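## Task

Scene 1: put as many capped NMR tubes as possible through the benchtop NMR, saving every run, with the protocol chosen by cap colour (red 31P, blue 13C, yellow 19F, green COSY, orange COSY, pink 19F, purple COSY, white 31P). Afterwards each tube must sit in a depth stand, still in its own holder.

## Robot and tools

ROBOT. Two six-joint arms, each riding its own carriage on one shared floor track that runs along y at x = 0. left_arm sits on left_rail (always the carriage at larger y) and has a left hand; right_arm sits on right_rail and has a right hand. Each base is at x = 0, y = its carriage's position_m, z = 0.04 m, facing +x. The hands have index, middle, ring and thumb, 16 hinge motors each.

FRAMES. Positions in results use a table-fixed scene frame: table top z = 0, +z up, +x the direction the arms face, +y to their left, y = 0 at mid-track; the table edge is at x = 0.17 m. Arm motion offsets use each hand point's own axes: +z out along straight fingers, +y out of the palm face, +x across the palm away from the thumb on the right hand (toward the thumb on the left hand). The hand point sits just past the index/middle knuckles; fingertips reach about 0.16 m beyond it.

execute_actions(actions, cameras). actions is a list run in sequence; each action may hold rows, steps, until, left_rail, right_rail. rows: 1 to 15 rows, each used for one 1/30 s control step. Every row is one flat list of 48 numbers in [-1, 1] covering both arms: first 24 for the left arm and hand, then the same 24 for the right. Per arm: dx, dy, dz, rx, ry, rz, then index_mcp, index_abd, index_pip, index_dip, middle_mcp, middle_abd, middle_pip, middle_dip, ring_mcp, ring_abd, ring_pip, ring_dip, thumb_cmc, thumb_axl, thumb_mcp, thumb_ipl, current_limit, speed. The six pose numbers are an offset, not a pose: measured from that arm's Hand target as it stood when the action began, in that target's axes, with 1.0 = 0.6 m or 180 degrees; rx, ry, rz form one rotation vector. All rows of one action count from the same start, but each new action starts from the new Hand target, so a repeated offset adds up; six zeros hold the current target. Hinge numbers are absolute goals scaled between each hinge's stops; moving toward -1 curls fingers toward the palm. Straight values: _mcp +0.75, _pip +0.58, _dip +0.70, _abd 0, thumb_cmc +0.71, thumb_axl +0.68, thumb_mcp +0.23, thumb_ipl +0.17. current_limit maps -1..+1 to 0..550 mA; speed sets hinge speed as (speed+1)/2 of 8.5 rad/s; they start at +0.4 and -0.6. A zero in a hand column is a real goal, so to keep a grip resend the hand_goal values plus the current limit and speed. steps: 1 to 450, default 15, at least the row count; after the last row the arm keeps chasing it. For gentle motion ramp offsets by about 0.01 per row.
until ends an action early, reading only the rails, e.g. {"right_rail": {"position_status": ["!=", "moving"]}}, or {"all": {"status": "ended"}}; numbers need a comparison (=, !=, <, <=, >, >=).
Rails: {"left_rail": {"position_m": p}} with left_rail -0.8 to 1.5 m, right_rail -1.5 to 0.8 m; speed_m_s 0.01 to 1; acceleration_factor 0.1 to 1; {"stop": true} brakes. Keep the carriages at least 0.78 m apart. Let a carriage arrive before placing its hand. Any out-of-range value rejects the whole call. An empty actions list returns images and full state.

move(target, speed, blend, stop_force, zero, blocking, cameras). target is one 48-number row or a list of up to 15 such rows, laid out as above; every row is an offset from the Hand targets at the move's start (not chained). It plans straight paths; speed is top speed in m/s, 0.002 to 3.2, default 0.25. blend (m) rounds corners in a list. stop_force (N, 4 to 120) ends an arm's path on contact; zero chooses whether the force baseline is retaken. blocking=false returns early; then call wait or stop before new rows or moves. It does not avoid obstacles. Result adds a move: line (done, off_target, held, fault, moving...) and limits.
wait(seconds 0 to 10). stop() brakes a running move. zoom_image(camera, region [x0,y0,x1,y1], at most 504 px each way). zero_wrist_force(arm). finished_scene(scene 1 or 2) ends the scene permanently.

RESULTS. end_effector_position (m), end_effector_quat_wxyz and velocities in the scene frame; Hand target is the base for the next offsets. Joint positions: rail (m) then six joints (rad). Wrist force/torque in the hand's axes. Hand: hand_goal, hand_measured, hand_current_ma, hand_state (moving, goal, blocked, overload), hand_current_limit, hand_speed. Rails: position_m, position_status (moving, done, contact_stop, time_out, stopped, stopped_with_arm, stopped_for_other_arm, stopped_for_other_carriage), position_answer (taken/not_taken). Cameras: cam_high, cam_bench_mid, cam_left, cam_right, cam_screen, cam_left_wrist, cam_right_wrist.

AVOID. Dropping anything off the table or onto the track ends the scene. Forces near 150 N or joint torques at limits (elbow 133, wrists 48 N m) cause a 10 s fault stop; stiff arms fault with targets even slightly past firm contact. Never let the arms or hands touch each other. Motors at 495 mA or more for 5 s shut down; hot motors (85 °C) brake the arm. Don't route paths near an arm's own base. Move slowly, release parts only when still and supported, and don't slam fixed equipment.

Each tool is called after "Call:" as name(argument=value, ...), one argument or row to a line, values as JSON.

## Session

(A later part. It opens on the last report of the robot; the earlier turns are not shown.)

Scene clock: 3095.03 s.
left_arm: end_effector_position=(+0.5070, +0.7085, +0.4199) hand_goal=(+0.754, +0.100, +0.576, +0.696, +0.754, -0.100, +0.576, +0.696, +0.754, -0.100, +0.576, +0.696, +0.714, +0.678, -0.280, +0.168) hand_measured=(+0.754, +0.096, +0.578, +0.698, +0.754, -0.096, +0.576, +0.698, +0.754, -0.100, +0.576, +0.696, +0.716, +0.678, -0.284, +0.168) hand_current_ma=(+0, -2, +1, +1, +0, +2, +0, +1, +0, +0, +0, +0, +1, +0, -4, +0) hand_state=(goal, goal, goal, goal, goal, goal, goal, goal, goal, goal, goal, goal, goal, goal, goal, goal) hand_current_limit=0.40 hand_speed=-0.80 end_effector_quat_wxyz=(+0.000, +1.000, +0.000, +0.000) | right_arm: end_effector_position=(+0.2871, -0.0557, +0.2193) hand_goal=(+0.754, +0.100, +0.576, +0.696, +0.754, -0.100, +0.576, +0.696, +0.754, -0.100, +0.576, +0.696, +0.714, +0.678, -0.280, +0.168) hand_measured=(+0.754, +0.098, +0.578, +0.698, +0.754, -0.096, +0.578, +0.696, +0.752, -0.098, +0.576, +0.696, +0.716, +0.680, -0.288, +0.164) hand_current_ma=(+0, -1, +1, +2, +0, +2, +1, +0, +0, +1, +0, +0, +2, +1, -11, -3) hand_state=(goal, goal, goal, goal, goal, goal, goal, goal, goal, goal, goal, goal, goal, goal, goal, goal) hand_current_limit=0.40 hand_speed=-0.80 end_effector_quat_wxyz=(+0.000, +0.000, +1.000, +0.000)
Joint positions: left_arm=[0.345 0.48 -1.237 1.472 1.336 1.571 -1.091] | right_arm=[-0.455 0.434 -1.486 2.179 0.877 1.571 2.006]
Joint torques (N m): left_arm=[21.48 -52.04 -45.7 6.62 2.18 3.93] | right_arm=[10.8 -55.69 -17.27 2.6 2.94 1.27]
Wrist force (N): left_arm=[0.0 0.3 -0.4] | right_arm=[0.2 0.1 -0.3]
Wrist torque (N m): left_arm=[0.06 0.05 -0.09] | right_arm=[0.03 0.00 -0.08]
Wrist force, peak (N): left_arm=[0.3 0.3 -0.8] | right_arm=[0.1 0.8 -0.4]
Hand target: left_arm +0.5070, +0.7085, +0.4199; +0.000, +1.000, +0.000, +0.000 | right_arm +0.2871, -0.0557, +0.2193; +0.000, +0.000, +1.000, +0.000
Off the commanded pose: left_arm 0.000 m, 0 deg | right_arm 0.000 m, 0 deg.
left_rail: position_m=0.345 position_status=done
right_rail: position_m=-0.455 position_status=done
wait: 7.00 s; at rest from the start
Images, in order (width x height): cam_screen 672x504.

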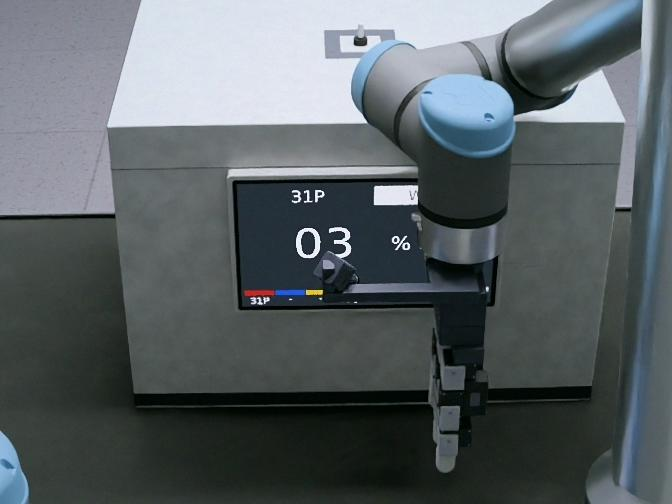

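Call:
move(
  target=[
    [0,0,0,0,0,0,0.754,0.1,0.576,0.696,0.754,-0.1,0.576,0.696,0.754,-0.1,0.576,0.696,0.714,0.678,-0.281,0.168,0.4,-0.8,-0.0362,0,0,0,0,0,0.754,0.1,0.576,0.696,0.754,-0.1,0.576,0.696,0.754,-0.1,0.576,0.696,0.714,0.678,-0.281,0.168,0.4,-0.8],
    [0,0,0,0,0,0,0.754,0.1,0.576,0.696,0.754,-0.1,0.576,0.696,0.754,-0.1,0.576,0.696,0.714,0.678,-0.281,0.168,0.4,-0.8,-0.0032,0,0,0,0,0,0.754,0.1,0.576,0.696,0.754,-0.1,0.576,0.696,0.754,-0.1,0.576,0.696,0.714,0.678,-0.281,0.168,0.4,-0.8],
    [0.0008,-0.001,0.199,0,0,0,0.754,0.1,0.576,0.696,0.754,-0.1,0.576,0.696,0.754,-0.1,0.576,0.696,0.714,0.678,-0.281,0.168,0.4,-0.8,-0.0032,0.2845,-0.0457,0,0,0,0.754,0.1,0.576,0.696,0.754,-0.1,0.576,0.696,0.754,-0.1,0.576,0.696,0.714,0.678,-0.281,0.168,0.4,-0.8],
    [0.0008,-0.001,0.199,0,0,0,0.754,-0.3,0.576,0.696,0.754,0.3,0.576,0.696,0.754,-0.1,0.576,0.696,0.714,0.678,-0.281,0.168,0.75,-0.8,-0.0362,0.2845,-0.0457,0,0,0,0.754,0.1,0.576,0.696,0.754,-0.1,0.576,0.696,0.754,-0.1,0.576,0.696,0.714,0.678,-0.281,0.168,0.4,-0.8],
    [0.0008,-0.001,0.149,0,0,0,0.754,-0.3,0.576,0.696,0.754,0.3,0.576,0.696,0.754,-0.1,0.576,0.696,0.714,0.678,-0.281,0.168,0.75,-0.8,0.0118,0.2845,-0.0845,0,0,0,0.754,0.1,0.576,0.696,0.754,-0.1,0.576,0.696,0.754,-0.1,0.576,0.696,0.714,0.678,-0.281,0.168,0.4,-0.8],
    [0.0008,-0.001,-0.3335,0,0,0,0.754,-0.3,0.576,0.696,0.754,0.3,0.576,0.696,0.754,-0.1,0.576,0.696,0.714,0.678,-0.281,0.168,0.75,-0.8,-0.0048,0.2262,-0.5512,0,0,0,0.754,0.1,0.576,0.696,0.754,-0.1,0.576,0.696,0.754,-0.1,0.576,0.696,0.714,0.678,-0.281,0.168,0.4,-0.8],
    [0.155,0.4808,-0.4585,0,0,0,0.754,-0.3,0.576,0.696,0.754,0.3,0.576,0.696,0.754,-0.1,0.576,0.696,0.714,0.678,-0.281,0.168,0.75,-0.8,-0.6202,0.1285,-0.6012,0,0,0,0.754,0.1,0.576,0.696,0.754,-0.1,0.576,0.696,0.754,-0.1,0.576,0.696,0.714,0.678,-0.281,0.168,0.4,-0.8],
    [0.155,0.4808,-0.4585,0,0,0,0.754,-0.3,0.576,0.696,0.754,0.3,0.576,0.696,0.754,-0.1,0.576,0.696,0.714,0.678,-0.281,0.168,0.75,-0.8,-0.6202,0.1285,-0.5028,0,0,0,0.754,-0.3,0.576,0.696,0.754,0.3,0.576,0.696,0.754,-0.1,0.576,0.696,0.714,0.678,-0.281,0.168,0.75,-0.8],
    [0.155,0.4808,-0.4585,0,0,0,0.754,-0.3,0.576,0.696,0.754,0.3,0.576,0.696,0.754,-0.1,0.576,0.696,0.714,0.678,-0.281,0.168,0.75,-0.8,-0.6202,0.1285,-0.5528,0,0,0,0.754,-0.3,0.576,0.696,0.754,0.3,0.576,0.696,0.754,-0.1,0.576,0.696,0.714,0.678,-0.281,0.168,0.75,-0.8],
    [0.155,0.4808,-0.4585,0,0,0,0.754,-0.3,0.576,0.696,0.754,0.3,0.576,0.696,0.754,-0.1,0.576,0.696,0.714,0.678,-0.281,0.168,0.75,-0.8,-0.6202,0.1285,-0.8095,0,0,0,0.754,-0.3,0.576,0.696,0.754,0.3,0.576,0.696,0.754,-0.1,0.576,0.696,0.714,0.678,-0.281,0.168,0.75,-0.8],
  ],
  speed=[0.1,0.15,0.4,0.1,0.07,0.6,0.6,0.15,0.05,0.45],
  blend=[0,0.005,0.004,0,0.015,0.06,0.02,0,0.015,0],
  cameras=["cam_screen", "cam_right_wrist", "cam_left_wrist"],
)

Scene clock: 3218.07 s.
left_arm: end_effector_position=(+0.6004, +0.4202, +0.6950) hand_goal=(+0.754, -0.300, +0.576, +0.696, +0.754, +0.300, +0.576, +0.696, +0.754, -0.100, +0.576, +0.696, +0.714, +0.678, -0.280, +0.168) hand_measured=(+0.754, -0.052, +0.578, +0.698, +0.754, +0.048, +0.576, +0.698, +0.754, -0.100, +0.576, +0.696, +0.716, +0.678, -0.284, +0.168) hand_current_ma=(+0, +481, +1, +1, +0, -481, +0, +1, +0, +0, +0, +0, +1, +0, -4, +0) hand_state=(goal, blocked, goal, goal, goal, blocked, goal, goal, goal, goal, goal, goal, goal, goal, goal, goal) hand_current_limit=0.75 hand_speed=-0.80 end_effector_quat_wxyz=(+0.000, +1.000, +0.000, +0.000) | right_arm: end_effector_position=(+0.6590, +0.0211, +0.7051) hand_goal=(+0.754, -0.300, +0.576, +0.696, +0.754, +0.300, +0.576, +0.696, +0.754, -0.100, +0.576, +0.696, +0.714, +0.678, -0.280, +0.168) hand_measured=(+0.754, -0.106, +0.578, +0.698, +0.754, +0.100, +0.578, +0.696, +0.752, -0.098, +0.576, +0.696, +0.716, +0.680, -0.286, +0.166) hand_current_ma=(+0, +481, +1, +1, +0, -481, +1, +0, +0, +1, +0, +0, +1, +2, -8, -2) hand_state=(goal, blocked, goal, goal, goal, blocked, goal, goal, goal, goal, goal, goal, goal, goal, goal, goal) hand_current_limit=0.75 hand_speed=-0.80 end_effector_quat_wxyz=(+0.000, +0.000, +1.000, +0.000)
Joint positions: left_arm=[0.345 -0.024 -1.348 1.13 1.789 1.571 -1.596] | right_arm=[-0.455 0.316 -1.037 0.672 1.935 1.571 1.888]
Joint torques (N m): left_arm=[-14.64 -42.09 -46.48 6.7 -2.71 -4.38] | right_arm=[8.46 -66.43 -55.24 6.2 3.24 1.25]
Wrist force (N): left_arm=[0.1 -0.3 -0.2] | right_arm=[-0.1 -0.1 0.7]
Wrist torque (N m): left_arm=[-0.04 0.06 0.10] | right_arm=[-0.07 0.01 0.21]
Wrist force, peak (N): left_arm=[0.7 0.0 -5.8] | right_arm=[-2.1 -0.2 -42.1]
Hand target: left_arm +0.6004, +0.4202, +0.6950; +0.000, +1.000, +0.000, +0.000 | right_arm +0.6590, +0.0212, +0.7052; +0.000, +0.000, +1.000, +0.000
Off the commanded pose: left_arm 0.000 m, 0 deg | right_arm 0.000 m, 0 deg.
left_rail: position_m=0.345 position_status=done
right_rail: position_m=-0.455 position_status=done
move: done
camera_calibration:
cam_left_wrist: T_world_to_cam=[[-0.741866, 0.670408, -0.0136853, 0.151822], [0.460875, 0.524611, 0.715806, -1.0384], [0.487061, 0.524725, -0.698165, 0.103573], [0, 0, 0, 1]] pos_world=[0.540757, 0.388626, 0.817681]
cam_right_wrist: T_world_to_cam=[[0.792283, 0.610033, -0.012126, -0.491886], [0.438332, -0.555236, 0.706808, -0.819143], [0.424443, -0.565307, -0.707302, 0.355675], [0, 0, 0, 1]] pos_world=[0.597806, 0.0463148, 0.824581]
Images, in order (width x height): cam_screen 672x504, cam_left_wrist 672x504, cam_right_wrist 672x504.

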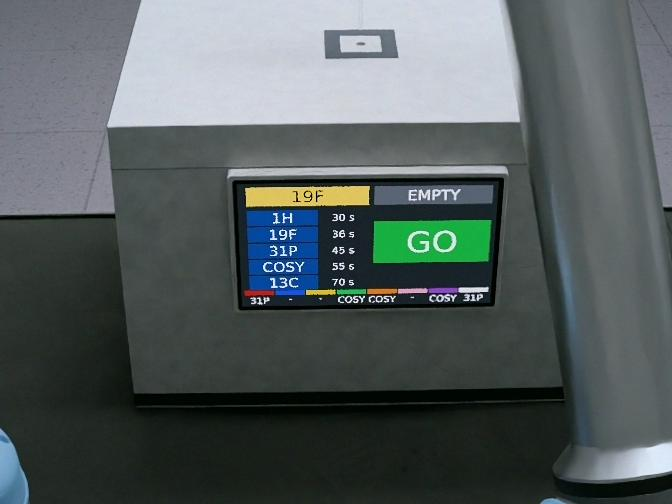

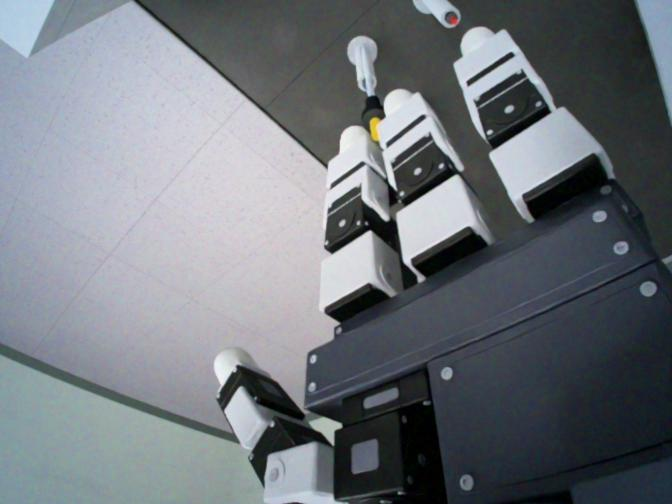

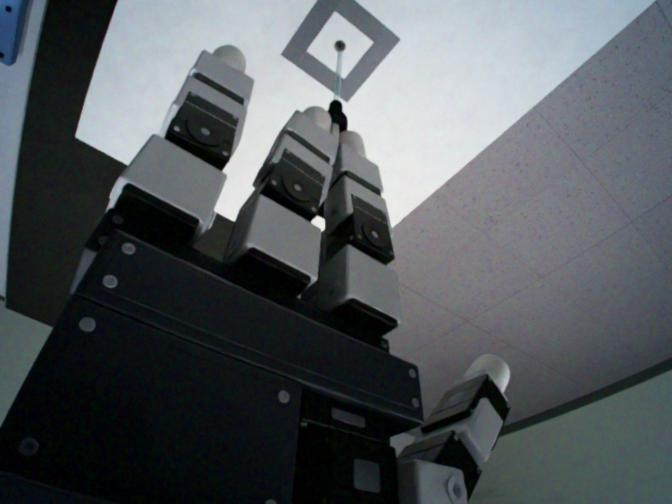

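Call:
move(
  target=[0.0327,0.4003,-0.0083,0,0,0,0.754,-0.3,0.576,0.696,0.754,0.3,0.576,0.696,0.754,-0.1,0.576,0.696,0.714,0.678,-0.281,0.168,0.75,-0.8,0.0983,-0.3687,0.0003,0,0,0,0.754,-0.3,0.576,0.696,0.754,0.3,0.576,0.696,0.754,-0.1,0.576,0.696,0.714,0.678,-0.281,0.168,0.75,-0.8],
  speed=0.42,
)

Call:
move(
  target=[
    [0.0333,0.3,0,0,0,0,0.754,-0.3,0.576,0.696,0.754,0.3,0.576,0.696,0.754,-0.1,0.576,0.696,0.714,0.678,-0.281,0.168,0.75,-0.8,0.0667,-0.4167,0,0,0,0,0.754,-0.3,0.576,0.696,0.754,0.3,0.576,0.696,0.754,-0.1,0.576,0.696,0.714,0.678,-0.281,0.168,0.75,-0.8],
    [0.0667,0.5188,0,0,0,0,0.754,-0.3,0.576,0.696,0.754,0.3,0.576,0.696,0.754,-0.1,0.576,0.696,0.714,0.678,-0.281,0.168,0.75,-0.8,-0.12,-0.8262,0.3083,0,0,0,0.754,-0.3,0.576,0.696,0.754,0.3,0.576,0.696,0.754,-0.1,0.576,0.696,0.714,0.678,-0.281,0.168,0.75,-0.8],
  ],
  speed=0.45,
  blend=[0.05, 0],
  cameras=["cam_screen", "cam_right", "cam_left_wrist", "cam_right_wrist"],
)

Scene clock: 3274.80 s.
left_arm: end_effector_position=(+0.6202, +0.1802, +0.7001) hand_goal=(+0.754, -0.300, +0.576, +0.696, +0.754, +0.300, +0.576, +0.696, +0.754, -0.100, +0.576, +0.696, +0.714, +0.678, -0.280, +0.168) hand_measured=(+0.754, -0.052, +0.578, +0.698, +0.754, +0.048, +0.576, +0.698, +0.754, -0.100, +0.576, +0.696, +0.716, +0.678, -0.284, +0.168) hand_current_ma=(+0, +481, +1, +1, +0, -481, +0, +1, +0, +0, +0, +0, +1, +0, -4, +0) hand_state=(goal, blocked, goal, goal, goal, blocked, goal, goal, goal, goal, goal, goal, goal, goal, goal, goal) hand_current_limit=0.75 hand_speed=-0.80 end_effector_quat_wxyz=(+0.000, +1.000, +0.000, +0.000) | right_arm: end_effector_position=(+0.5999, -0.1999, +0.7050) hand_goal=(+0.754, -0.300, +0.576, +0.696, +0.754, +0.300, +0.576, +0.696, +0.754, -0.100, +0.576, +0.696, +0.714, +0.678, -0.280, +0.168) hand_measured=(+0.754, -0.106, +0.578, +0.698, +0.754, +0.100, +0.578, +0.696, +0.752, -0.098, +0.576, +0.696, +0.716, +0.680, -0.286, +0.166) hand_current_ma=(+0, +481, +1, +1, +0, -481, +1, +0, +0, +1, +0, +0, +1, +1, -8, -2) hand_state=(goal, blocked, goal, goal, goal, blocked, goal, goal, goal, goal, goal, goal, goal, goal, goal, goal) hand_current_limit=0.75 hand_speed=-0.80 end_effector_quat_wxyz=(+0.000, +0.000, +1.000, +0.000)
Joint positions: left_arm=[0.345 -0.426 -1.34 1.111 1.8 1.572 -1.997] | right_arm=[-0.455 -0.007 -1.34 1.103 1.808 1.571 1.565]
Joint torques (N m): left_arm=[-11.75 -42.55 -46.18 6.8 -2.78 -4.04] | right_arm=[-11.02 -76.01 -26.94 2.56 -3.33 -2.38]
Wrist force (N): left_arm=[-0.1 0.3 -0.1] | right_arm=[-0.5 0.0 -0.2]
Wrist torque (N m): left_arm=[0.03 0.08 0.12] | right_arm=[0.01 0.09 0.18]
Wrist force, peak (N): left_arm=[0.1 -2.1 -0.7] | right_arm=[0.6 -2.1 -0.3]
Hand target: left_arm +0.6202, +0.1801, +0.7001; +0.000, +1.000, +0.000, +0.000 | right_arm +0.5998, -0.2001, +0.7050; +0.000, +0.000, +1.000, +0.000
Off the commanded pose: left_arm 0.000 m, 0 deg | right_arm 0.000 m, 0 deg.
left_rail: position_m=0.345 position_status=done
right_rail: position_m=-0.455 position_status=done
move: done

Scene clock: 3276.93 s.
left_arm: end_effector_position=(+0.6605, -0.1311, +0.7002) hand_goal=(+0.754, -0.300, +0.576, +0.696, +0.754, +0.300, +0.576, +0.696, +0.754, -0.100, +0.576, +0.696, +0.714, +0.678, -0.280, +0.168) hand_measured=(+0.754, -0.052, +0.578, +0.698, +0.754, +0.048, +0.576, +0.698, +0.754, -0.100, +0.576, +0.696, +0.716, +0.678, -0.284, +0.168) hand_current_ma=(+0, +481, +1, +1, +0, -481, +0, +1, +0, +0, +0, +0, +1, +0, -4, +0) hand_state=(goal, blocked, goal, goal, goal, blocked, goal, goal, goal, goal, goal, goal, goal, goal, goal, goal) hand_current_limit=0.75 hand_speed=-0.80 end_effector_quat_wxyz=(+0.000, +1.000, +0.000, +0.000) | right_arm: end_effector_position=(+0.6713, -0.6957, +0.5203) hand_goal=(+0.754, -0.300, +0.576, +0.696, +0.754, +0.300, +0.576, +0.696, +0.754, -0.100, +0.576, +0.696, +0.714, +0.678, -0.280, +0.168) hand_measured=(+0.754, -0.106, +0.578, +0.698, +0.754, +0.100, +0.578, +0.696, +0.752, -0.098, +0.576, +0.696, +0.716, +0.680, -0.286, +0.166) hand_current_ma=(+0, +481, +1, +1, +0, -481, +1, +0, +0, +1, +0, +0, +1, +1, -8, -2) hand_state=(goal, blocked, goal, goal, goal, blocked, goal, goal, goal, goal, goal, goal, goal, goal, goal, goal) hand_current_limit=0.75 hand_speed=-0.80 end_effector_quat_wxyz=(+0.000, +0.000, +1.000, +0.000)
Joint positions: left_arm=[0.345 -0.785 -1.038 0.683 1.925 1.572 -2.356] | right_arm=[-0.455 -0.708 -1.146 1.166 1.549 1.571 0.864]
Joint torques (N m): left_arm=[-15.25 -65.14 -45.17 6.89 -2.86 -4.24] | right_arm=[-10.18 -58.99 -58.54 3.57 -3.31 -2.44]
Wrist force (N): left_arm=[0.1 0.1 0.0] | right_arm=[-0.2 0.3 0.1]
Wrist torque (N m): left_arm=[0.06 0.05 0.04] | right_arm=[0.04 0.02 0.22]
Wrist force, peak (N): left_arm=[-0.2 -1.6 -0.1] | right_arm=[-0.6 -1.9 1.2]
Hand target: left_arm +0.6605, -0.1312, +0.7002; +0.000, +1.000, +0.000, +0.000 | right_arm +0.6714, -0.6959, +0.5202; +0.000, +0.000, +1.000, +0.000
Off the commanded pose: left_arm 0.000 m, 0 deg | right_arm 0.000 m, 0 deg.
left_rail: position_m=0.345 position_status=done
right_rail: position_m=-0.455 position_status=done
move: done
camera_calibration:
cam_left_wrist: T_world_to_cam=[[-0.741898, 0.670372, -0.0137336, 0.566121], [0.460824, 0.524656, 0.715805, -0.780465], [0.487061, 0.524725, -0.698165, 0.367313], [0, 0, 0, 1]] pos_world=[0.600758, -0.162774, 0.822881]
cam_right_wrist: T_world_to_cam=[[0.792283, 0.610032, -0.012214, -0.0665447], [0.438328, -0.555128, 0.706896, -1.09189], [0.424449, -0.565415, -0.707212, -0.1856], [0, 0, 0, 1]] pos_world=[0.610106, -0.670485, 0.639782]
Images, in order (width x height): cam_right 672x504, cam_screen 672x504, cam_left_wrist 672x504, cam_right_wrist 672x504.

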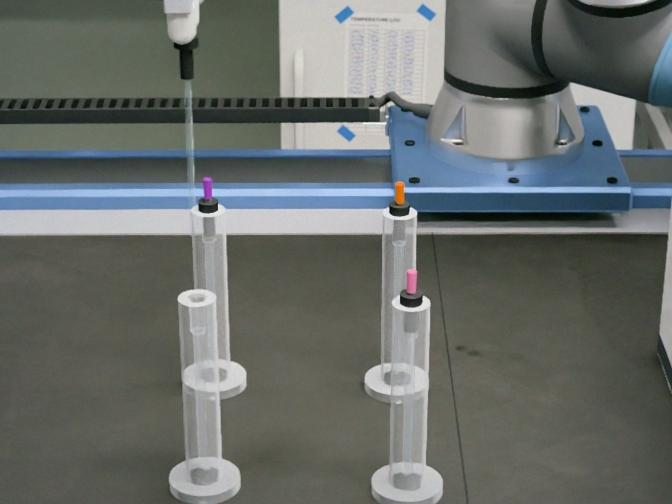

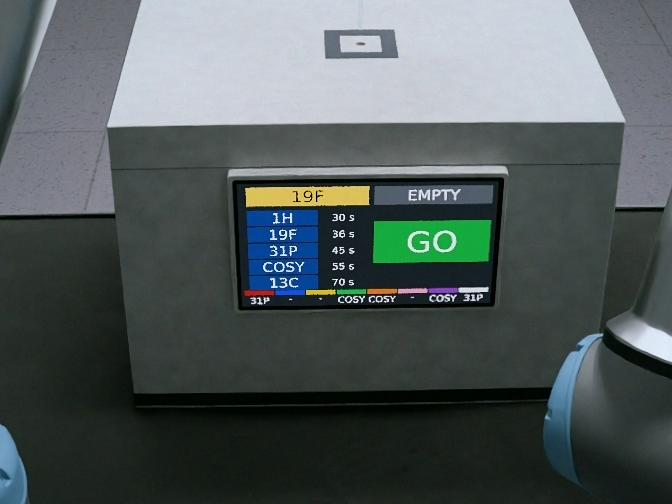

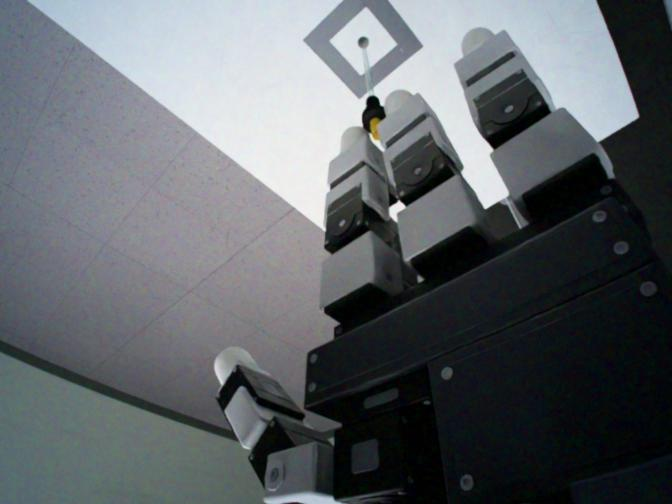

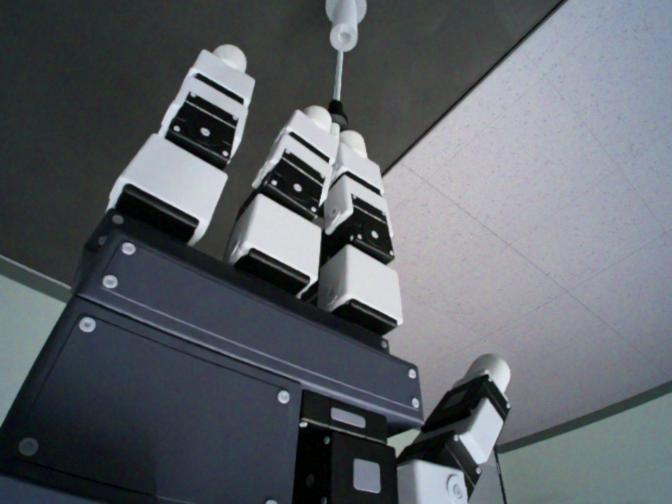

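Call:
zoom_image(
  camera="cam_left_wrist",
  region=[314, 0, 414, 100],
)

Call:
zoom_image(
  camera="cam_right_wrist",
  region=[290, 0, 390, 100],
)

Call:
zoom_image(
  camera="cam_right",
  region=[140, 150, 260, 320],
)

Call:
zoom_image(
  camera="cam_screen",
  region=[310, 0, 410, 75],
)

Scaled by 5.040 from the camera's 672x504 image, which has a finer 960x720 frame.

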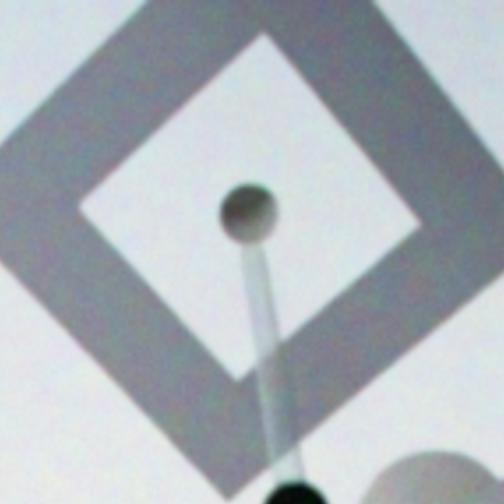

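Scaled by 5.040 from the camera's 672x504 image, which has a finer 960x720 frame.

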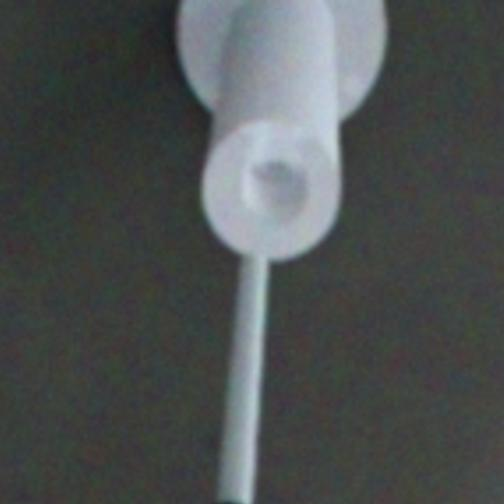

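Scaled by 2.965 from the camera's 672x504 image, which has a finer 960x720 frame.

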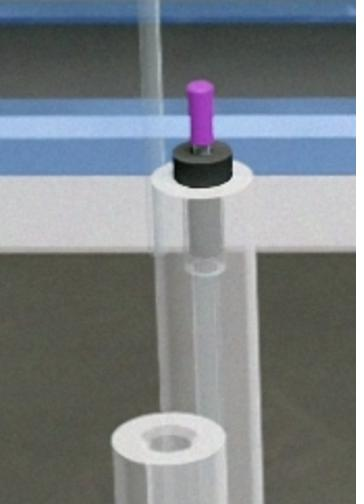

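Scaled by 5.040 from the camera's 672x504 image, which has a finer 960x720 frame.

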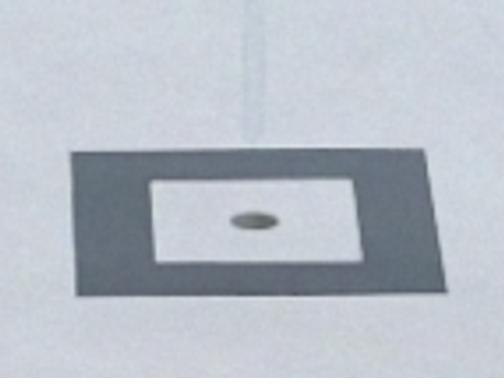

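Call:
zoom_image(
  camera="cam_right",
  region=[170, 160, 230, 240],
)

Call:
zoom_image(
  camera="cam_right",
  region=[160, 10, 220, 90],
)

Call:
zoom_image(
  camera="cam_right",
  region=[160, 270, 250, 390],
)

Scaled by 6.300 from the camera's 672x504 image, which has a finer 960x720 frame.

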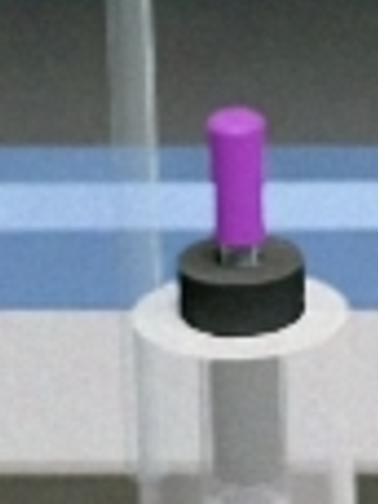

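Scaled by 6.300 from the camera's 672x504 image, which has a finer 960x720 frame.

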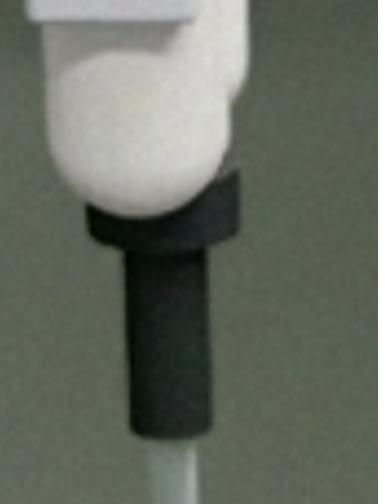

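Scaled by 4.200 from the camera's 672x504 image, which has a finer 960x720 frame.

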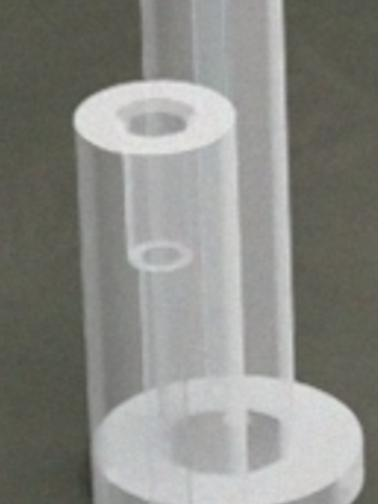

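Call:
move(
  target=[
    [-0.0005,0,0.0337,0,0,0,0.754,-0.3,0.576,0.696,0.754,0.3,0.576,0.696,0.754,-0.1,0.576,0.696,0.714,0.678,-0.281,0.168,0.75,-0.8,-0.0018,0.0008,0.0503,0,0,0,0.754,-0.3,0.576,0.696,0.754,0.3,0.576,0.696,0.754,-0.1,0.576,0.696,0.714,0.678,-0.281,0.168,0.75,-0.8],
    [-0.0005,0,0.2337,0,0,0,0.754,-0.3,0.576,0.696,0.754,0.3,0.576,0.696,0.754,-0.1,0.576,0.696,0.714,0.678,-0.281,0.168,0.75,-0.8,-0.0018,0.0008,0.3353,0,0,0,0.754,-0.3,0.576,0.696,0.754,0.3,0.576,0.696,0.754,-0.1,0.576,0.696,0.714,0.678,-0.281,0.168,0.75,-0.8],
    [-0.0005,0,0.3008,0,0,0,0.754,-0.3,0.576,0.696,0.754,0.3,0.576,0.696,0.754,-0.1,0.576,0.696,0.714,0.678,-0.281,0.168,0.75,-0.8,-0.0018,0.0008,0.3553,0,0,0,0.754,-0.3,0.576,0.696,0.754,0.3,0.576,0.696,0.754,-0.1,0.576,0.696,0.714,0.678,-0.281,0.168,0.75,-0.8],
  ],
  speed=[0.12, 0.17, 0.06],
  blend=[0.01, 0.005, 0],
  stop_force=5,
  cameras=["cam_screen", "cam_right"],
)

Scene clock: 3365.23 s.
left_arm: end_effector_position=(+0.6600, -0.1312, +0.5232) hand_goal=(+0.754, -0.300, +0.576, +0.696, +0.754, +0.300, +0.576, +0.696, +0.754, -0.100, +0.576, +0.696, +0.714, +0.678, -0.280, +0.168) hand_measured=(+0.758, -0.052, +0.578, +0.698, +0.758, +0.048, +0.578, +0.698, +0.754, -0.100, +0.576, +0.696, +0.716, +0.678, -0.284, +0.168) hand_current_ma=(+3, +481, +2, +1, +2, -481, +1, +1, +0, +0, +0, +0, +1, +0, -4, +0) hand_state=(goal, blocked, goal, goal, goal, blocked, goal, goal, goal, goal, goal, goal, goal, goal, goal, goal) hand_current_limit=0.75 hand_speed=-0.80 end_effector_quat_wxyz=(+0.000, +1.000, +0.000, -0.001) | right_arm: end_effector_position=(+0.6726, -0.6954, +0.3093) hand_goal=(+0.754, -0.300, +0.576, +0.696, +0.754, +0.300, +0.576, +0.696, +0.754, -0.100, +0.576, +0.696, +0.714, +0.678, -0.280, +0.168) hand_measured=(+0.752, -0.106, +0.576, +0.698, +0.752, +0.100, +0.576, +0.696, +0.752, -0.098, +0.576, +0.696, +0.716, +0.680, -0.286, +0.166) hand_current_ma=(-1, +481, +0, +1, -1, -481, +0, +0, +0, +1, +0, +0, +1, +1, -8, -2) hand_state=(goal, blocked, goal, goal, goal, blocked, goal, goal, goal, goal, goal, goal, goal, goal, goal, goal) hand_current_limit=0.75 hand_speed=-0.80 end_effector_quat_wxyz=(+0.000, +0.000, +1.000, +0.000)
Joint positions: left_arm=[0.345 -0.785 -1.104 1.101 1.575 1.572 -2.357] | right_arm=[-0.455 -0.706 -1.075 1.44 1.206 1.571 0.865]
Joint torques (N m): left_arm=[-1.14 -60.13 -46.66 6.19 0.64 -3.59] | right_arm=[-8.98 -95.63 -54.45 5.6 0.17 0.92]
Wrist force (N): left_arm=[0.0 -0.4 -2.8] | right_arm=[-0.6 0.2 -1.6]
Wrist torque (N m): left_arm=[0.33 0.13 0.05] | right_arm=[0.15 -0.06 -0.12]
Wrist force, peak (N): left_arm=[1.2 -0.4 -26.7] | right_arm=[-2.2 -0.1 -11.1]
Hand target: left_arm +0.6600, -0.1312, +0.5232; +0.000, +1.000, +0.000, -0.001 (not the last commanded pose) | right_arm +0.6726, -0.6954, +0.3093; +0.000, +0.000, +1.000, +0.000 (not the last commanded pose)
Off the commanded pose: left_arm 0.004 m, 0 deg | right_arm 0.002 m, 0 deg.
left_rail: position_m=0.345 position_status=done
right_rail: position_m=-0.455 position_status=done
move: contact (left_arm, right_arm); path passed 2 of 3 targets
Images, in order (width x height): cam_right 672x504, cam_screen 672x504.

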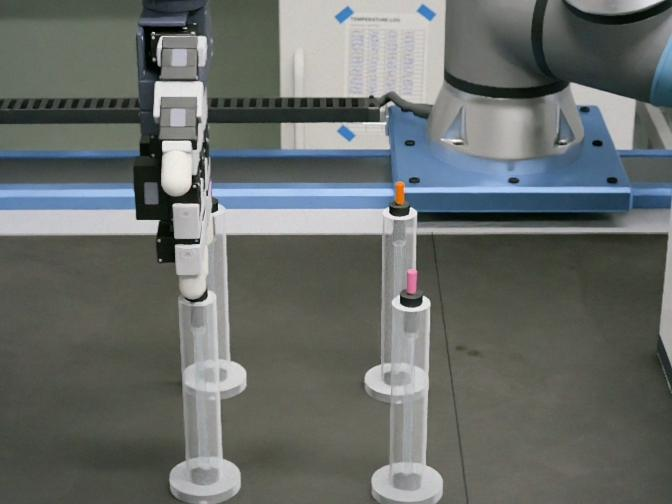

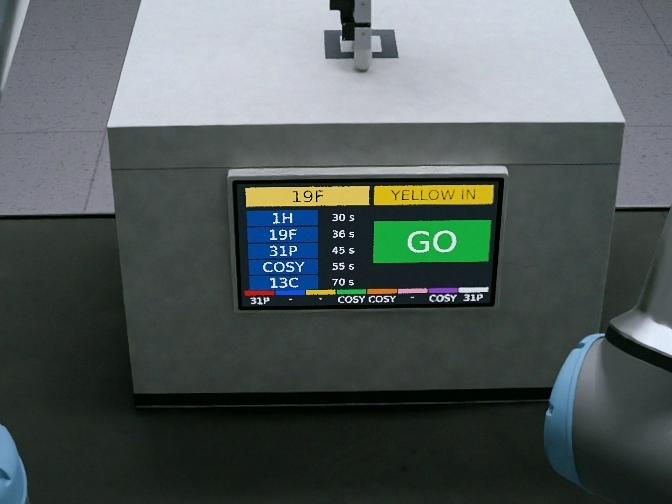

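Call:
zoom_image(
  camera="cam_right",
  region=[160, 260, 240, 380],
)

Scaled by 4.200 from the camera's 672x504 image, which has a finer 960x720 frame.

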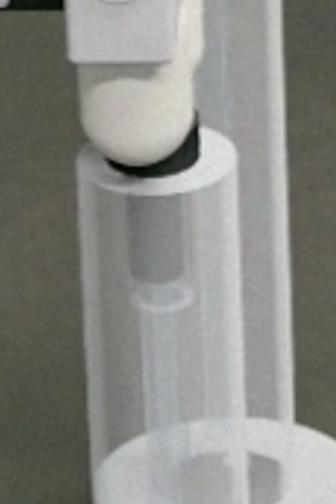

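Call:
move(
  target=[
    [0,0,0,0,0,0,0.754,0.1,0.576,0.696,0.754,-0.1,0.576,0.696,0.754,-0.1,0.576,0.696,0.714,0.678,-0.281,0.168,0.4,-0.8,0,0,0,0,0,0,0.754,0.1,0.576,0.696,0.754,-0.1,0.576,0.696,0.754,-0.1,0.576,0.696,0.714,0.678,-0.281,0.168,0.4,-0.8],
    [0,0,-0.1667,0,0,0,0.754,0.1,0.576,0.696,0.754,-0.1,0.576,0.696,0.754,-0.1,0.576,0.696,0.714,0.678,-0.281,0.168,0.4,-0.8,0,0,-0.1833,0,0,0,0.754,0.1,0.576,0.696,0.754,-0.1,0.576,0.696,0.754,-0.1,0.576,0.696,0.714,0.678,-0.281,0.168,0.4,-0.8],
    [-0.0333,-0.4187,-0.2113,0,0,0,0.754,0.1,0.576,0.696,0.754,-0.1,0.576,0.696,0.754,-0.1,0.576,0.696,0.714,0.678,-0.281,0.168,0.4,-0.8,0.4543,0.459,-0.3512,0,0,0,0.754,0.1,0.576,0.696,0.754,-0.1,0.576,0.696,0.754,-0.1,0.576,0.696,0.714,0.678,-0.281,0.168,0.4,-0.8],
    [-0.05,-0.752,-0.228,0,0,0,0.754,0.1,0.576,0.696,0.754,-0.1,0.576,0.696,0.754,-0.1,0.576,0.696,0.714,0.678,-0.281,0.168,0.4,-0.8,0.6543,0.9973,-0.2345,0,0,0,0.754,0.1,0.576,0.696,0.754,-0.1,0.576,0.696,0.754,-0.1,0.576,0.696,0.714,0.678,-0.281,0.168,0.4,-0.8],
    [-0.05,-0.752,-0.228,0,0,0,0.754,0.1,0.576,0.696,0.754,-0.1,0.576,0.696,0.754,-0.1,0.576,0.696,0.714,0.678,-0.281,0.168,0.4,-0.8,0.661,0.9973,0.1498,0,0,0,0.754,0.1,0.576,0.696,0.754,-0.1,0.576,0.696,0.754,-0.1,0.576,0.696,0.714,0.678,-0.281,0.168,0.4,-0.8],
    [-0.05,-0.752,-0.228,0,0,0,0.754,0.1,0.576,0.696,0.754,-0.1,0.576,0.696,0.754,-0.1,0.576,0.696,0.714,0.678,-0.281,0.168,0.4,-0.8,0.6063,0.9973,0.1498,0,0,0,0.754,0.1,0.576,0.696,0.754,-0.1,0.576,0.696,0.754,-0.1,0.576,0.696,0.714,0.678,-0.281,0.168,0.4,-0.8],
    [-0.05,-0.752,-0.228,0,0,0,0.754,0.1,0.576,0.696,0.754,-0.1,0.576,0.696,0.754,-0.1,0.576,0.696,0.714,0.678,-0.281,0.168,0.4,-0.8,0.6427,0.9973,0.1498,0,0,0,0.754,0.1,0.576,0.696,0.754,-0.1,0.576,0.696,0.754,-0.1,0.576,0.696,0.714,0.678,-0.281,0.168,0.4,-0.8],
  ],
  speed=[0.1, 0.25, 0.7, 0.7, 0.6, 0.1, 0.15],
  blend=[0, 0.03, 0.08, 0.08, 0.02, 0, 0],
  cameras=["cam_screen", "cam_right"],
)

Scene clock: 3408.23 s.
left_arm: end_effector_position=(+0.6298, +0.3200, +0.6599) hand_goal=(+0.754, +0.100, +0.576, +0.696, +0.754, -0.100, +0.576, +0.696, +0.754, -0.100, +0.576, +0.696, +0.714, +0.678, -0.280, +0.168) hand_measured=(+0.754, +0.096, +0.578, +0.698, +0.754, -0.096, +0.578, +0.698, +0.754, -0.100, +0.576, +0.696, +0.716, +0.678, -0.284, +0.168) hand_current_ma=(+0, -2, +1, +1, +0, +2, +1, +1, +0, +0, +0, +0, +0, +0, -4, +0) hand_state=(goal, goal, goal, goal, goal, goal, goal, goal, goal, goal, goal, goal, goal, goal, goal, goal) hand_current_limit=0.40 hand_speed=-0.80 end_effector_quat_wxyz=(+0.000, +1.000, +0.000, -0.001) | right_arm: end_effector_position=(+0.2879, -0.0967, +0.2191) hand_goal=(+0.754, +0.100, +0.576, +0.696, +0.754, -0.100, +0.576, +0.696, +0.754, -0.100, +0.576, +0.696, +0.714, +0.678, -0.280, +0.168) hand_measured=(+0.752, +0.096, +0.576, +0.698, +0.752, -0.096, +0.576, +0.696, +0.752, -0.098, +0.576, +0.696, +0.716, +0.680, -0.288, +0.164) hand_current_ma=(-1, -1, +0, +1, -1, +2, +0, +0, +0, +1, +0, +0, +2, +2, -11, -3) hand_state=(goal, goal, goal, goal, goal, goal, goal, goal, goal, goal, goal, goal, goal, goal, goal, goal) hand_current_limit=0.40 hand_speed=-0.80 end_effector_quat_wxyz=(+0.000, +0.000, +1.000, +0.000)
Joint positions: left_arm=[0.345 -0.191 -1.34 1.183 1.729 1.571 -1.762] | right_arm=[-0.455 0.326 -1.537 2.235 0.872 1.571 1.898]
Joint torques (N m): left_arm=[21.42 -42.69 -47.11 6.53 2.14 4.01] | right_arm=[9 -54.41 -16.5 2.48 1.94 1.34]
Wrist force (N): left_arm=[-0.2 0.3 0.0] | right_arm=[0.1 -0.1 0.2]
Wrist torque (N m): left_arm=[0.06 0.09 -0.10] | right_arm=[-0.05 0.00 -0.09]
Wrist force, peak (N): left_arm=[-1.0 -0.1 -4.0] | right_arm=[6.6 -0.2 -3.3]
Hand target: left_arm +0.6298, +0.3200, +0.6599; +0.000, +1.000, +0.000, -0.001 | right_arm +0.2876, -0.0967, +0.2191; +0.000, +0.000, +1.000, +0.000
Off the commanded pose: left_arm 0.000 m, 0 deg | right_arm 0.000 m, 0 deg.
left_rail: position_m=0.345 position_status=done
right_rail: position_m=-0.455 position_status=done
move: done; blend cut to 0.0164 m at target 5
Images, in order (width x height): cam_right 672x504, cam_screen 672x504.

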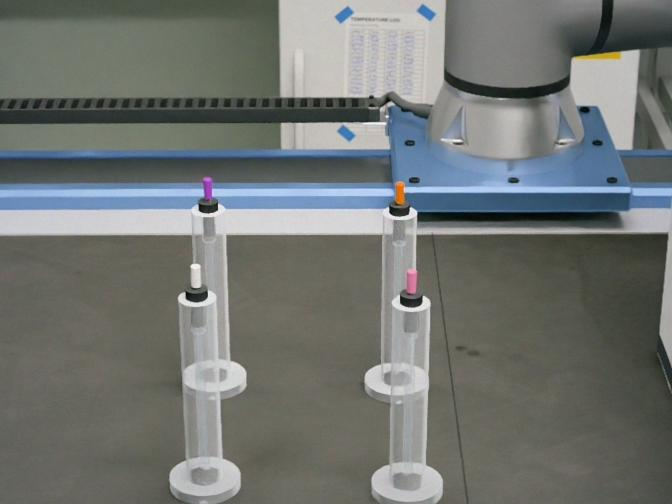

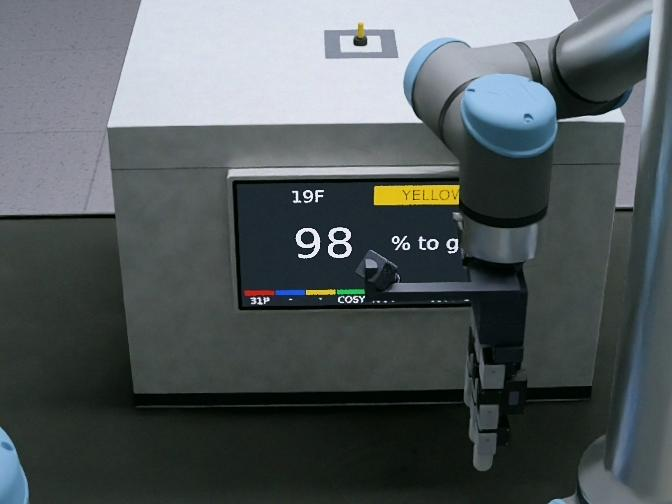

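Call:
zoom_image(
  camera="cam_right",
  region=[166, 250, 226, 310],
)

Call:
zoom_image(
  camera="cam_right",
  region=[382, 255, 442, 315],
)

Scaled by 8.400 from the camera's 672x504 image, which has a finer 960x720 frame.

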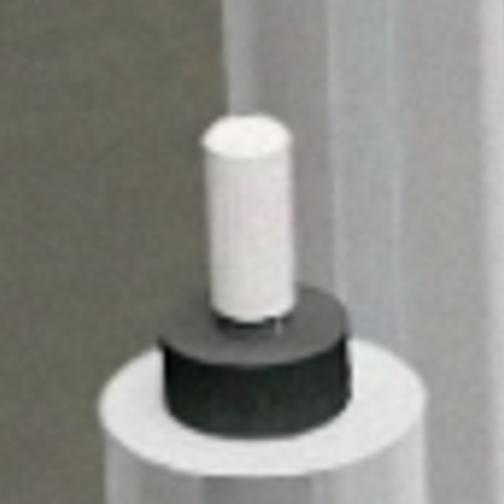

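Scaled by 8.400 from the camera's 672x504 image, which has a finer 960x720 frame.

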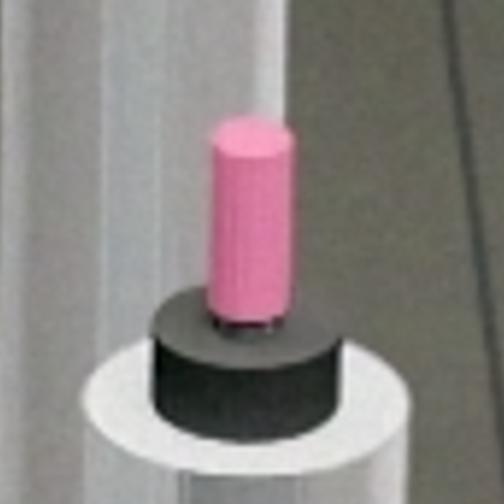

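Call:
zoom_image(
  camera="cam_right",
  region=[178, 165, 238, 225],
)

Call:
zoom_image(
  camera="cam_right",
  region=[370, 168, 430, 228],
)

Scaled by 8.400 from the camera's 672x504 image, which has a finer 960x720 frame.

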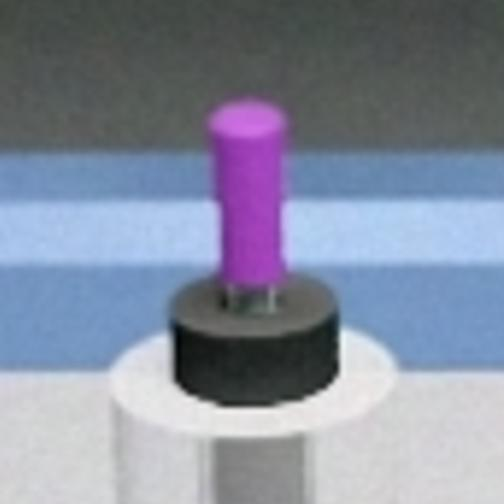

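Scaled by 8.400 from the camera's 672x504 image, which has a finer 960x720 frame.

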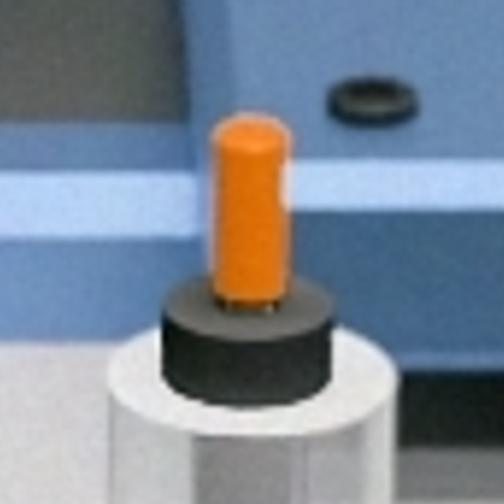

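Call:
move(
  target=[
    [0,0,0,0,0,0,0.754,0.1,0.576,0.696,0.754,-0.1,0.576,0.696,0.754,-0.1,0.576,0.696,0.714,0.678,-0.281,0.168,0.4,-0.8,-0.0353,0,0,0,0,0,0.754,0.1,0.576,0.696,0.754,-0.1,0.576,0.696,0.754,-0.1,0.576,0.696,0.714,0.678,-0.281,0.168,0.4,-0.8],
    [0,0,0,0,0,0,0.754,0.1,0.576,0.696,0.754,-0.1,0.576,0.696,0.754,-0.1,0.576,0.696,0.714,0.678,-0.281,0.168,0.4,-0.8,0.021,-0.0388,-0.1348,0,0,0,0.754,0.1,0.576,0.696,0.754,-0.1,0.576,0.696,0.754,-0.1,0.576,0.696,0.714,0.678,-0.281,0.168,0.4,-0.8],
    [0.017,0.2833,0.0332,0,0,0,0.754,0.1,0.576,0.696,0.754,-0.1,0.576,0.696,0.754,-0.1,0.576,0.696,0.714,0.678,-0.281,0.168,0.4,-0.8,-0.1207,-0.4388,-0.4682,0,0,0,0.754,0.1,0.576,0.696,0.754,-0.1,0.576,0.696,0.754,-0.1,0.576,0.696,0.714,0.678,-0.281,0.168,0.4,-0.8],
    [0.0503,0.7522,0.0998,0,0,0,0.754,0.1,0.576,0.696,0.754,-0.1,0.576,0.696,0.754,-0.1,0.576,0.696,0.714,0.678,-0.281,0.168,0.4,-0.8,-0.659,-0.7128,-0.3348,0,0,0,0.754,0.1,0.576,0.696,0.754,-0.1,0.576,0.696,0.754,-0.1,0.576,0.696,0.714,0.678,-0.281,0.168,0.4,-0.8],
    [0.0503,0.7522,0.2298,0,0,0,0.754,-0.3,0.576,0.696,0.754,0.3,0.576,0.696,0.754,-0.1,0.576,0.696,0.714,0.678,-0.281,0.168,0.75,-0.8,-0.659,-0.7128,-0.1357,0,0,0,0.754,-0.3,0.576,0.696,0.754,0.3,0.576,0.696,0.754,-0.1,0.576,0.696,0.714,0.678,-0.281,0.168,0.75,-0.8],
    [0.0503,0.7522,0.1798,0,0,0,0.754,-0.3,0.576,0.696,0.754,0.3,0.576,0.696,0.754,-0.1,0.576,0.696,0.714,0.678,-0.281,0.168,0.75,-0.8,-0.659,-0.7128,-0.1857,0,0,0,0.754,-0.3,0.576,0.696,0.754,0.3,0.576,0.696,0.754,-0.1,0.576,0.696,0.714,0.678,-0.281,0.168,0.75,-0.8],
    [0.0503,0.7522,-0.0835,0,0,0,0.754,-0.3,0.576,0.696,0.754,0.3,0.576,0.696,0.754,-0.1,0.576,0.696,0.714,0.678,-0.281,0.168,0.75,-0.8,-0.659,-0.7128,-0.6348,0,0,0,0.754,-0.3,0.576,0.696,0.754,0.3,0.576,0.696,0.754,-0.1,0.576,0.696,0.714,0.678,-0.281,0.168,0.75,-0.8],
    [-0.0163,0.3417,-0.0668,0,0,0,0.754,-0.3,0.576,0.696,0.754,0.3,0.576,0.696,0.754,-0.1,0.576,0.696,0.714,0.678,-0.281,0.168,0.75,-0.8,-0.5207,-0.5055,-0.7682,0,0,0,0.754,-0.3,0.576,0.696,0.754,0.3,0.576,0.696,0.754,-0.1,0.576,0.696,0.714,0.678,-0.281,0.168,0.75,-0.8],
  ],
  speed=[0.1, 0.4, 0.7, 0.6, 0.15, 0.05, 0.45, 0.42],
  blend=[0, 0.04, 0.08, 0.02, 0, 0.015, 0.01, 0],
  cameras=["cam_screen", "cam_right", "cam_left_wrist", "cam_right_wrist"],
)

Scene clock: 3493.73 s.
left_arm: end_effector_position=(+0.6203, +0.1147, +0.7001) hand_goal=(+0.754, -0.300, +0.576, +0.696, +0.754, +0.300, +0.576, +0.696, +0.754, -0.100, +0.576, +0.696, +0.714, +0.678, -0.280, +0.168) hand_measured=(+0.754, -0.104, +0.578, +0.698, +0.754, +0.100, +0.578, +0.698, +0.754, -0.100, +0.576, +0.696, +0.716, +0.678, -0.284, +0.168) hand_current_ma=(+0, +481, +1, +1, +0, -481, +1, +1, +0, +0, +0, +0, +0, +0, -4, +0) hand_state=(goal, blocked, goal, goal, goal, blocked, goal, goal, goal, goal, goal, goal, goal, goal, goal, goal) hand_current_limit=0.75 hand_speed=-0.80 end_effector_quat_wxyz=(+0.000, +1.000, +0.000, -0.001) | right_arm: end_effector_position=(+0.5996, -0.4003, +0.6802) hand_goal=(+0.754, -0.300, +0.576, +0.696, +0.754, +0.300, +0.576, +0.696, +0.754, -0.100, +0.576, +0.696, +0.714, +0.678, -0.280, +0.168) hand_measured=(+0.754, -0.052, +0.576, +0.698, +0.754, +0.048, +0.576, +0.696, +0.752, -0.098, +0.576, +0.696, +0.716, +0.680, -0.288, +0.166) hand_current_ma=(+0, +481, +0, +1, +0, -481, +0, +0, +0, +1, +0, +0, +1, +1, -9, -2) hand_state=(goal, blocked, goal, goal, goal, blocked, goal, goal, goal, goal, goal, goal, goal, goal, goal, goal) hand_current_limit=0.75 hand_speed=-0.80 end_effector_quat_wxyz=(+0.000, +0.000, +1.000, +0.000)
Joint positions: left_arm=[0.345 -0.525 -1.317 1.082 1.806 1.571 -2.097] | right_arm=[-0.455 -0.359 -1.393 1.212 1.751 1.571 1.213]
Joint torques (N m): left_arm=[22.08 -79.7 -27.43 2.56 2.2 3.95] | right_arm=[9.5 -74.66 -26.69 5.86 3.45 1.53]
Wrist force (N): left_arm=[0.2 0.4 0.3] | right_arm=[-0.1 0.2 -0.1]
Wrist torque (N m): left_arm=[0.03 0.09 -0.06] | right_arm=[0.03 0.03 -0.11]
Wrist force, peak (N): left_arm=[0.2 0.1 -18.0] | right_arm=[5.9 -0.1 -3.2]
Hand target: left_arm +0.6203, +0.1149, +0.7001; +0.000, +1.000, +0.000, -0.001 | right_arm +0.5995, -0.4002, +0.6802; +0.000, +0.000, +1.000, +0.000
Off the commanded pose: left_arm 0.000 m, 0 deg | right_arm 0.000 m, 0 deg.
left_rail: position_m=0.345 position_status=done
right_rail: position_m=-0.455 position_status=done
move: done
camera_calibration:
cam_left_wrist: T_world_to_cam=[[-0.741836, 0.670448, -0.0133378, 0.371226], [0.461056, 0.52439, 0.715851, -0.891019], [0.486935, 0.524895, -0.698126, 0.25782], [0, 0, 0, 1]] pos_world=[0.560657, 0.0830254, 0.822779]
cam_right_wrist: T_world_to_cam=[[0.792249, 0.610077, -0.0121822, -0.187979], [0.438396, -0.555189, 0.706806, -1.0095], [0.424443, -0.565307, -0.707302, 0.125056], [0, 0, 0, 1]] pos_world=[0.538406, -0.375085, 0.799681]
Images, in order (width x height): cam_right 672x504, cam_screen 672x504, cam_left_wrist 672x504, cam_right_wrist 672x504.

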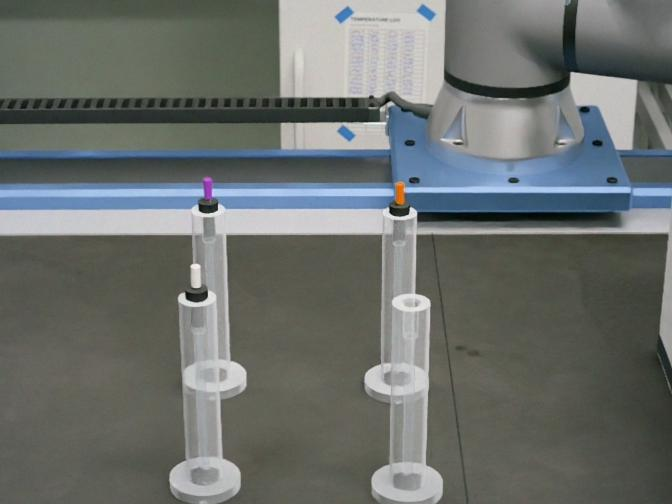

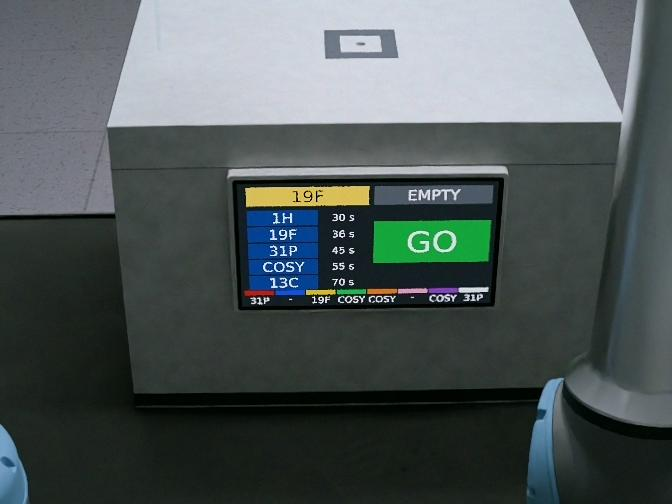

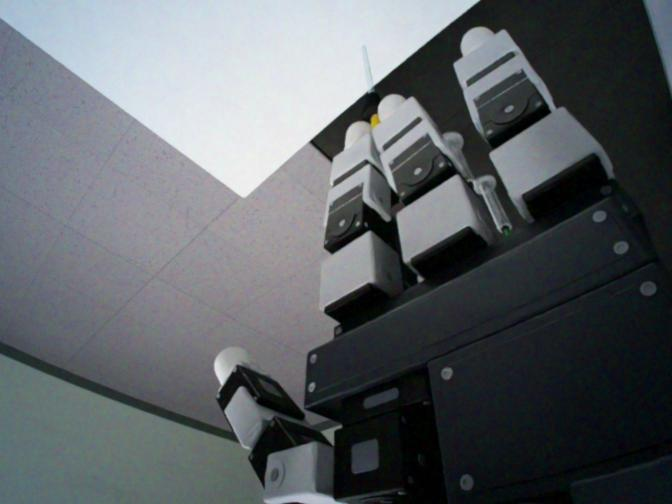

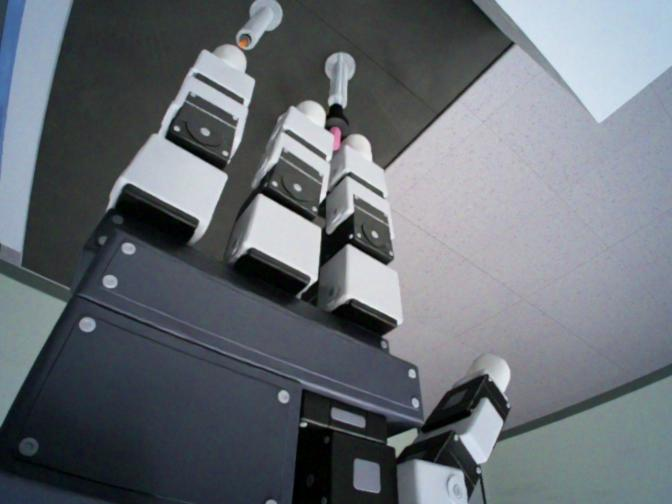

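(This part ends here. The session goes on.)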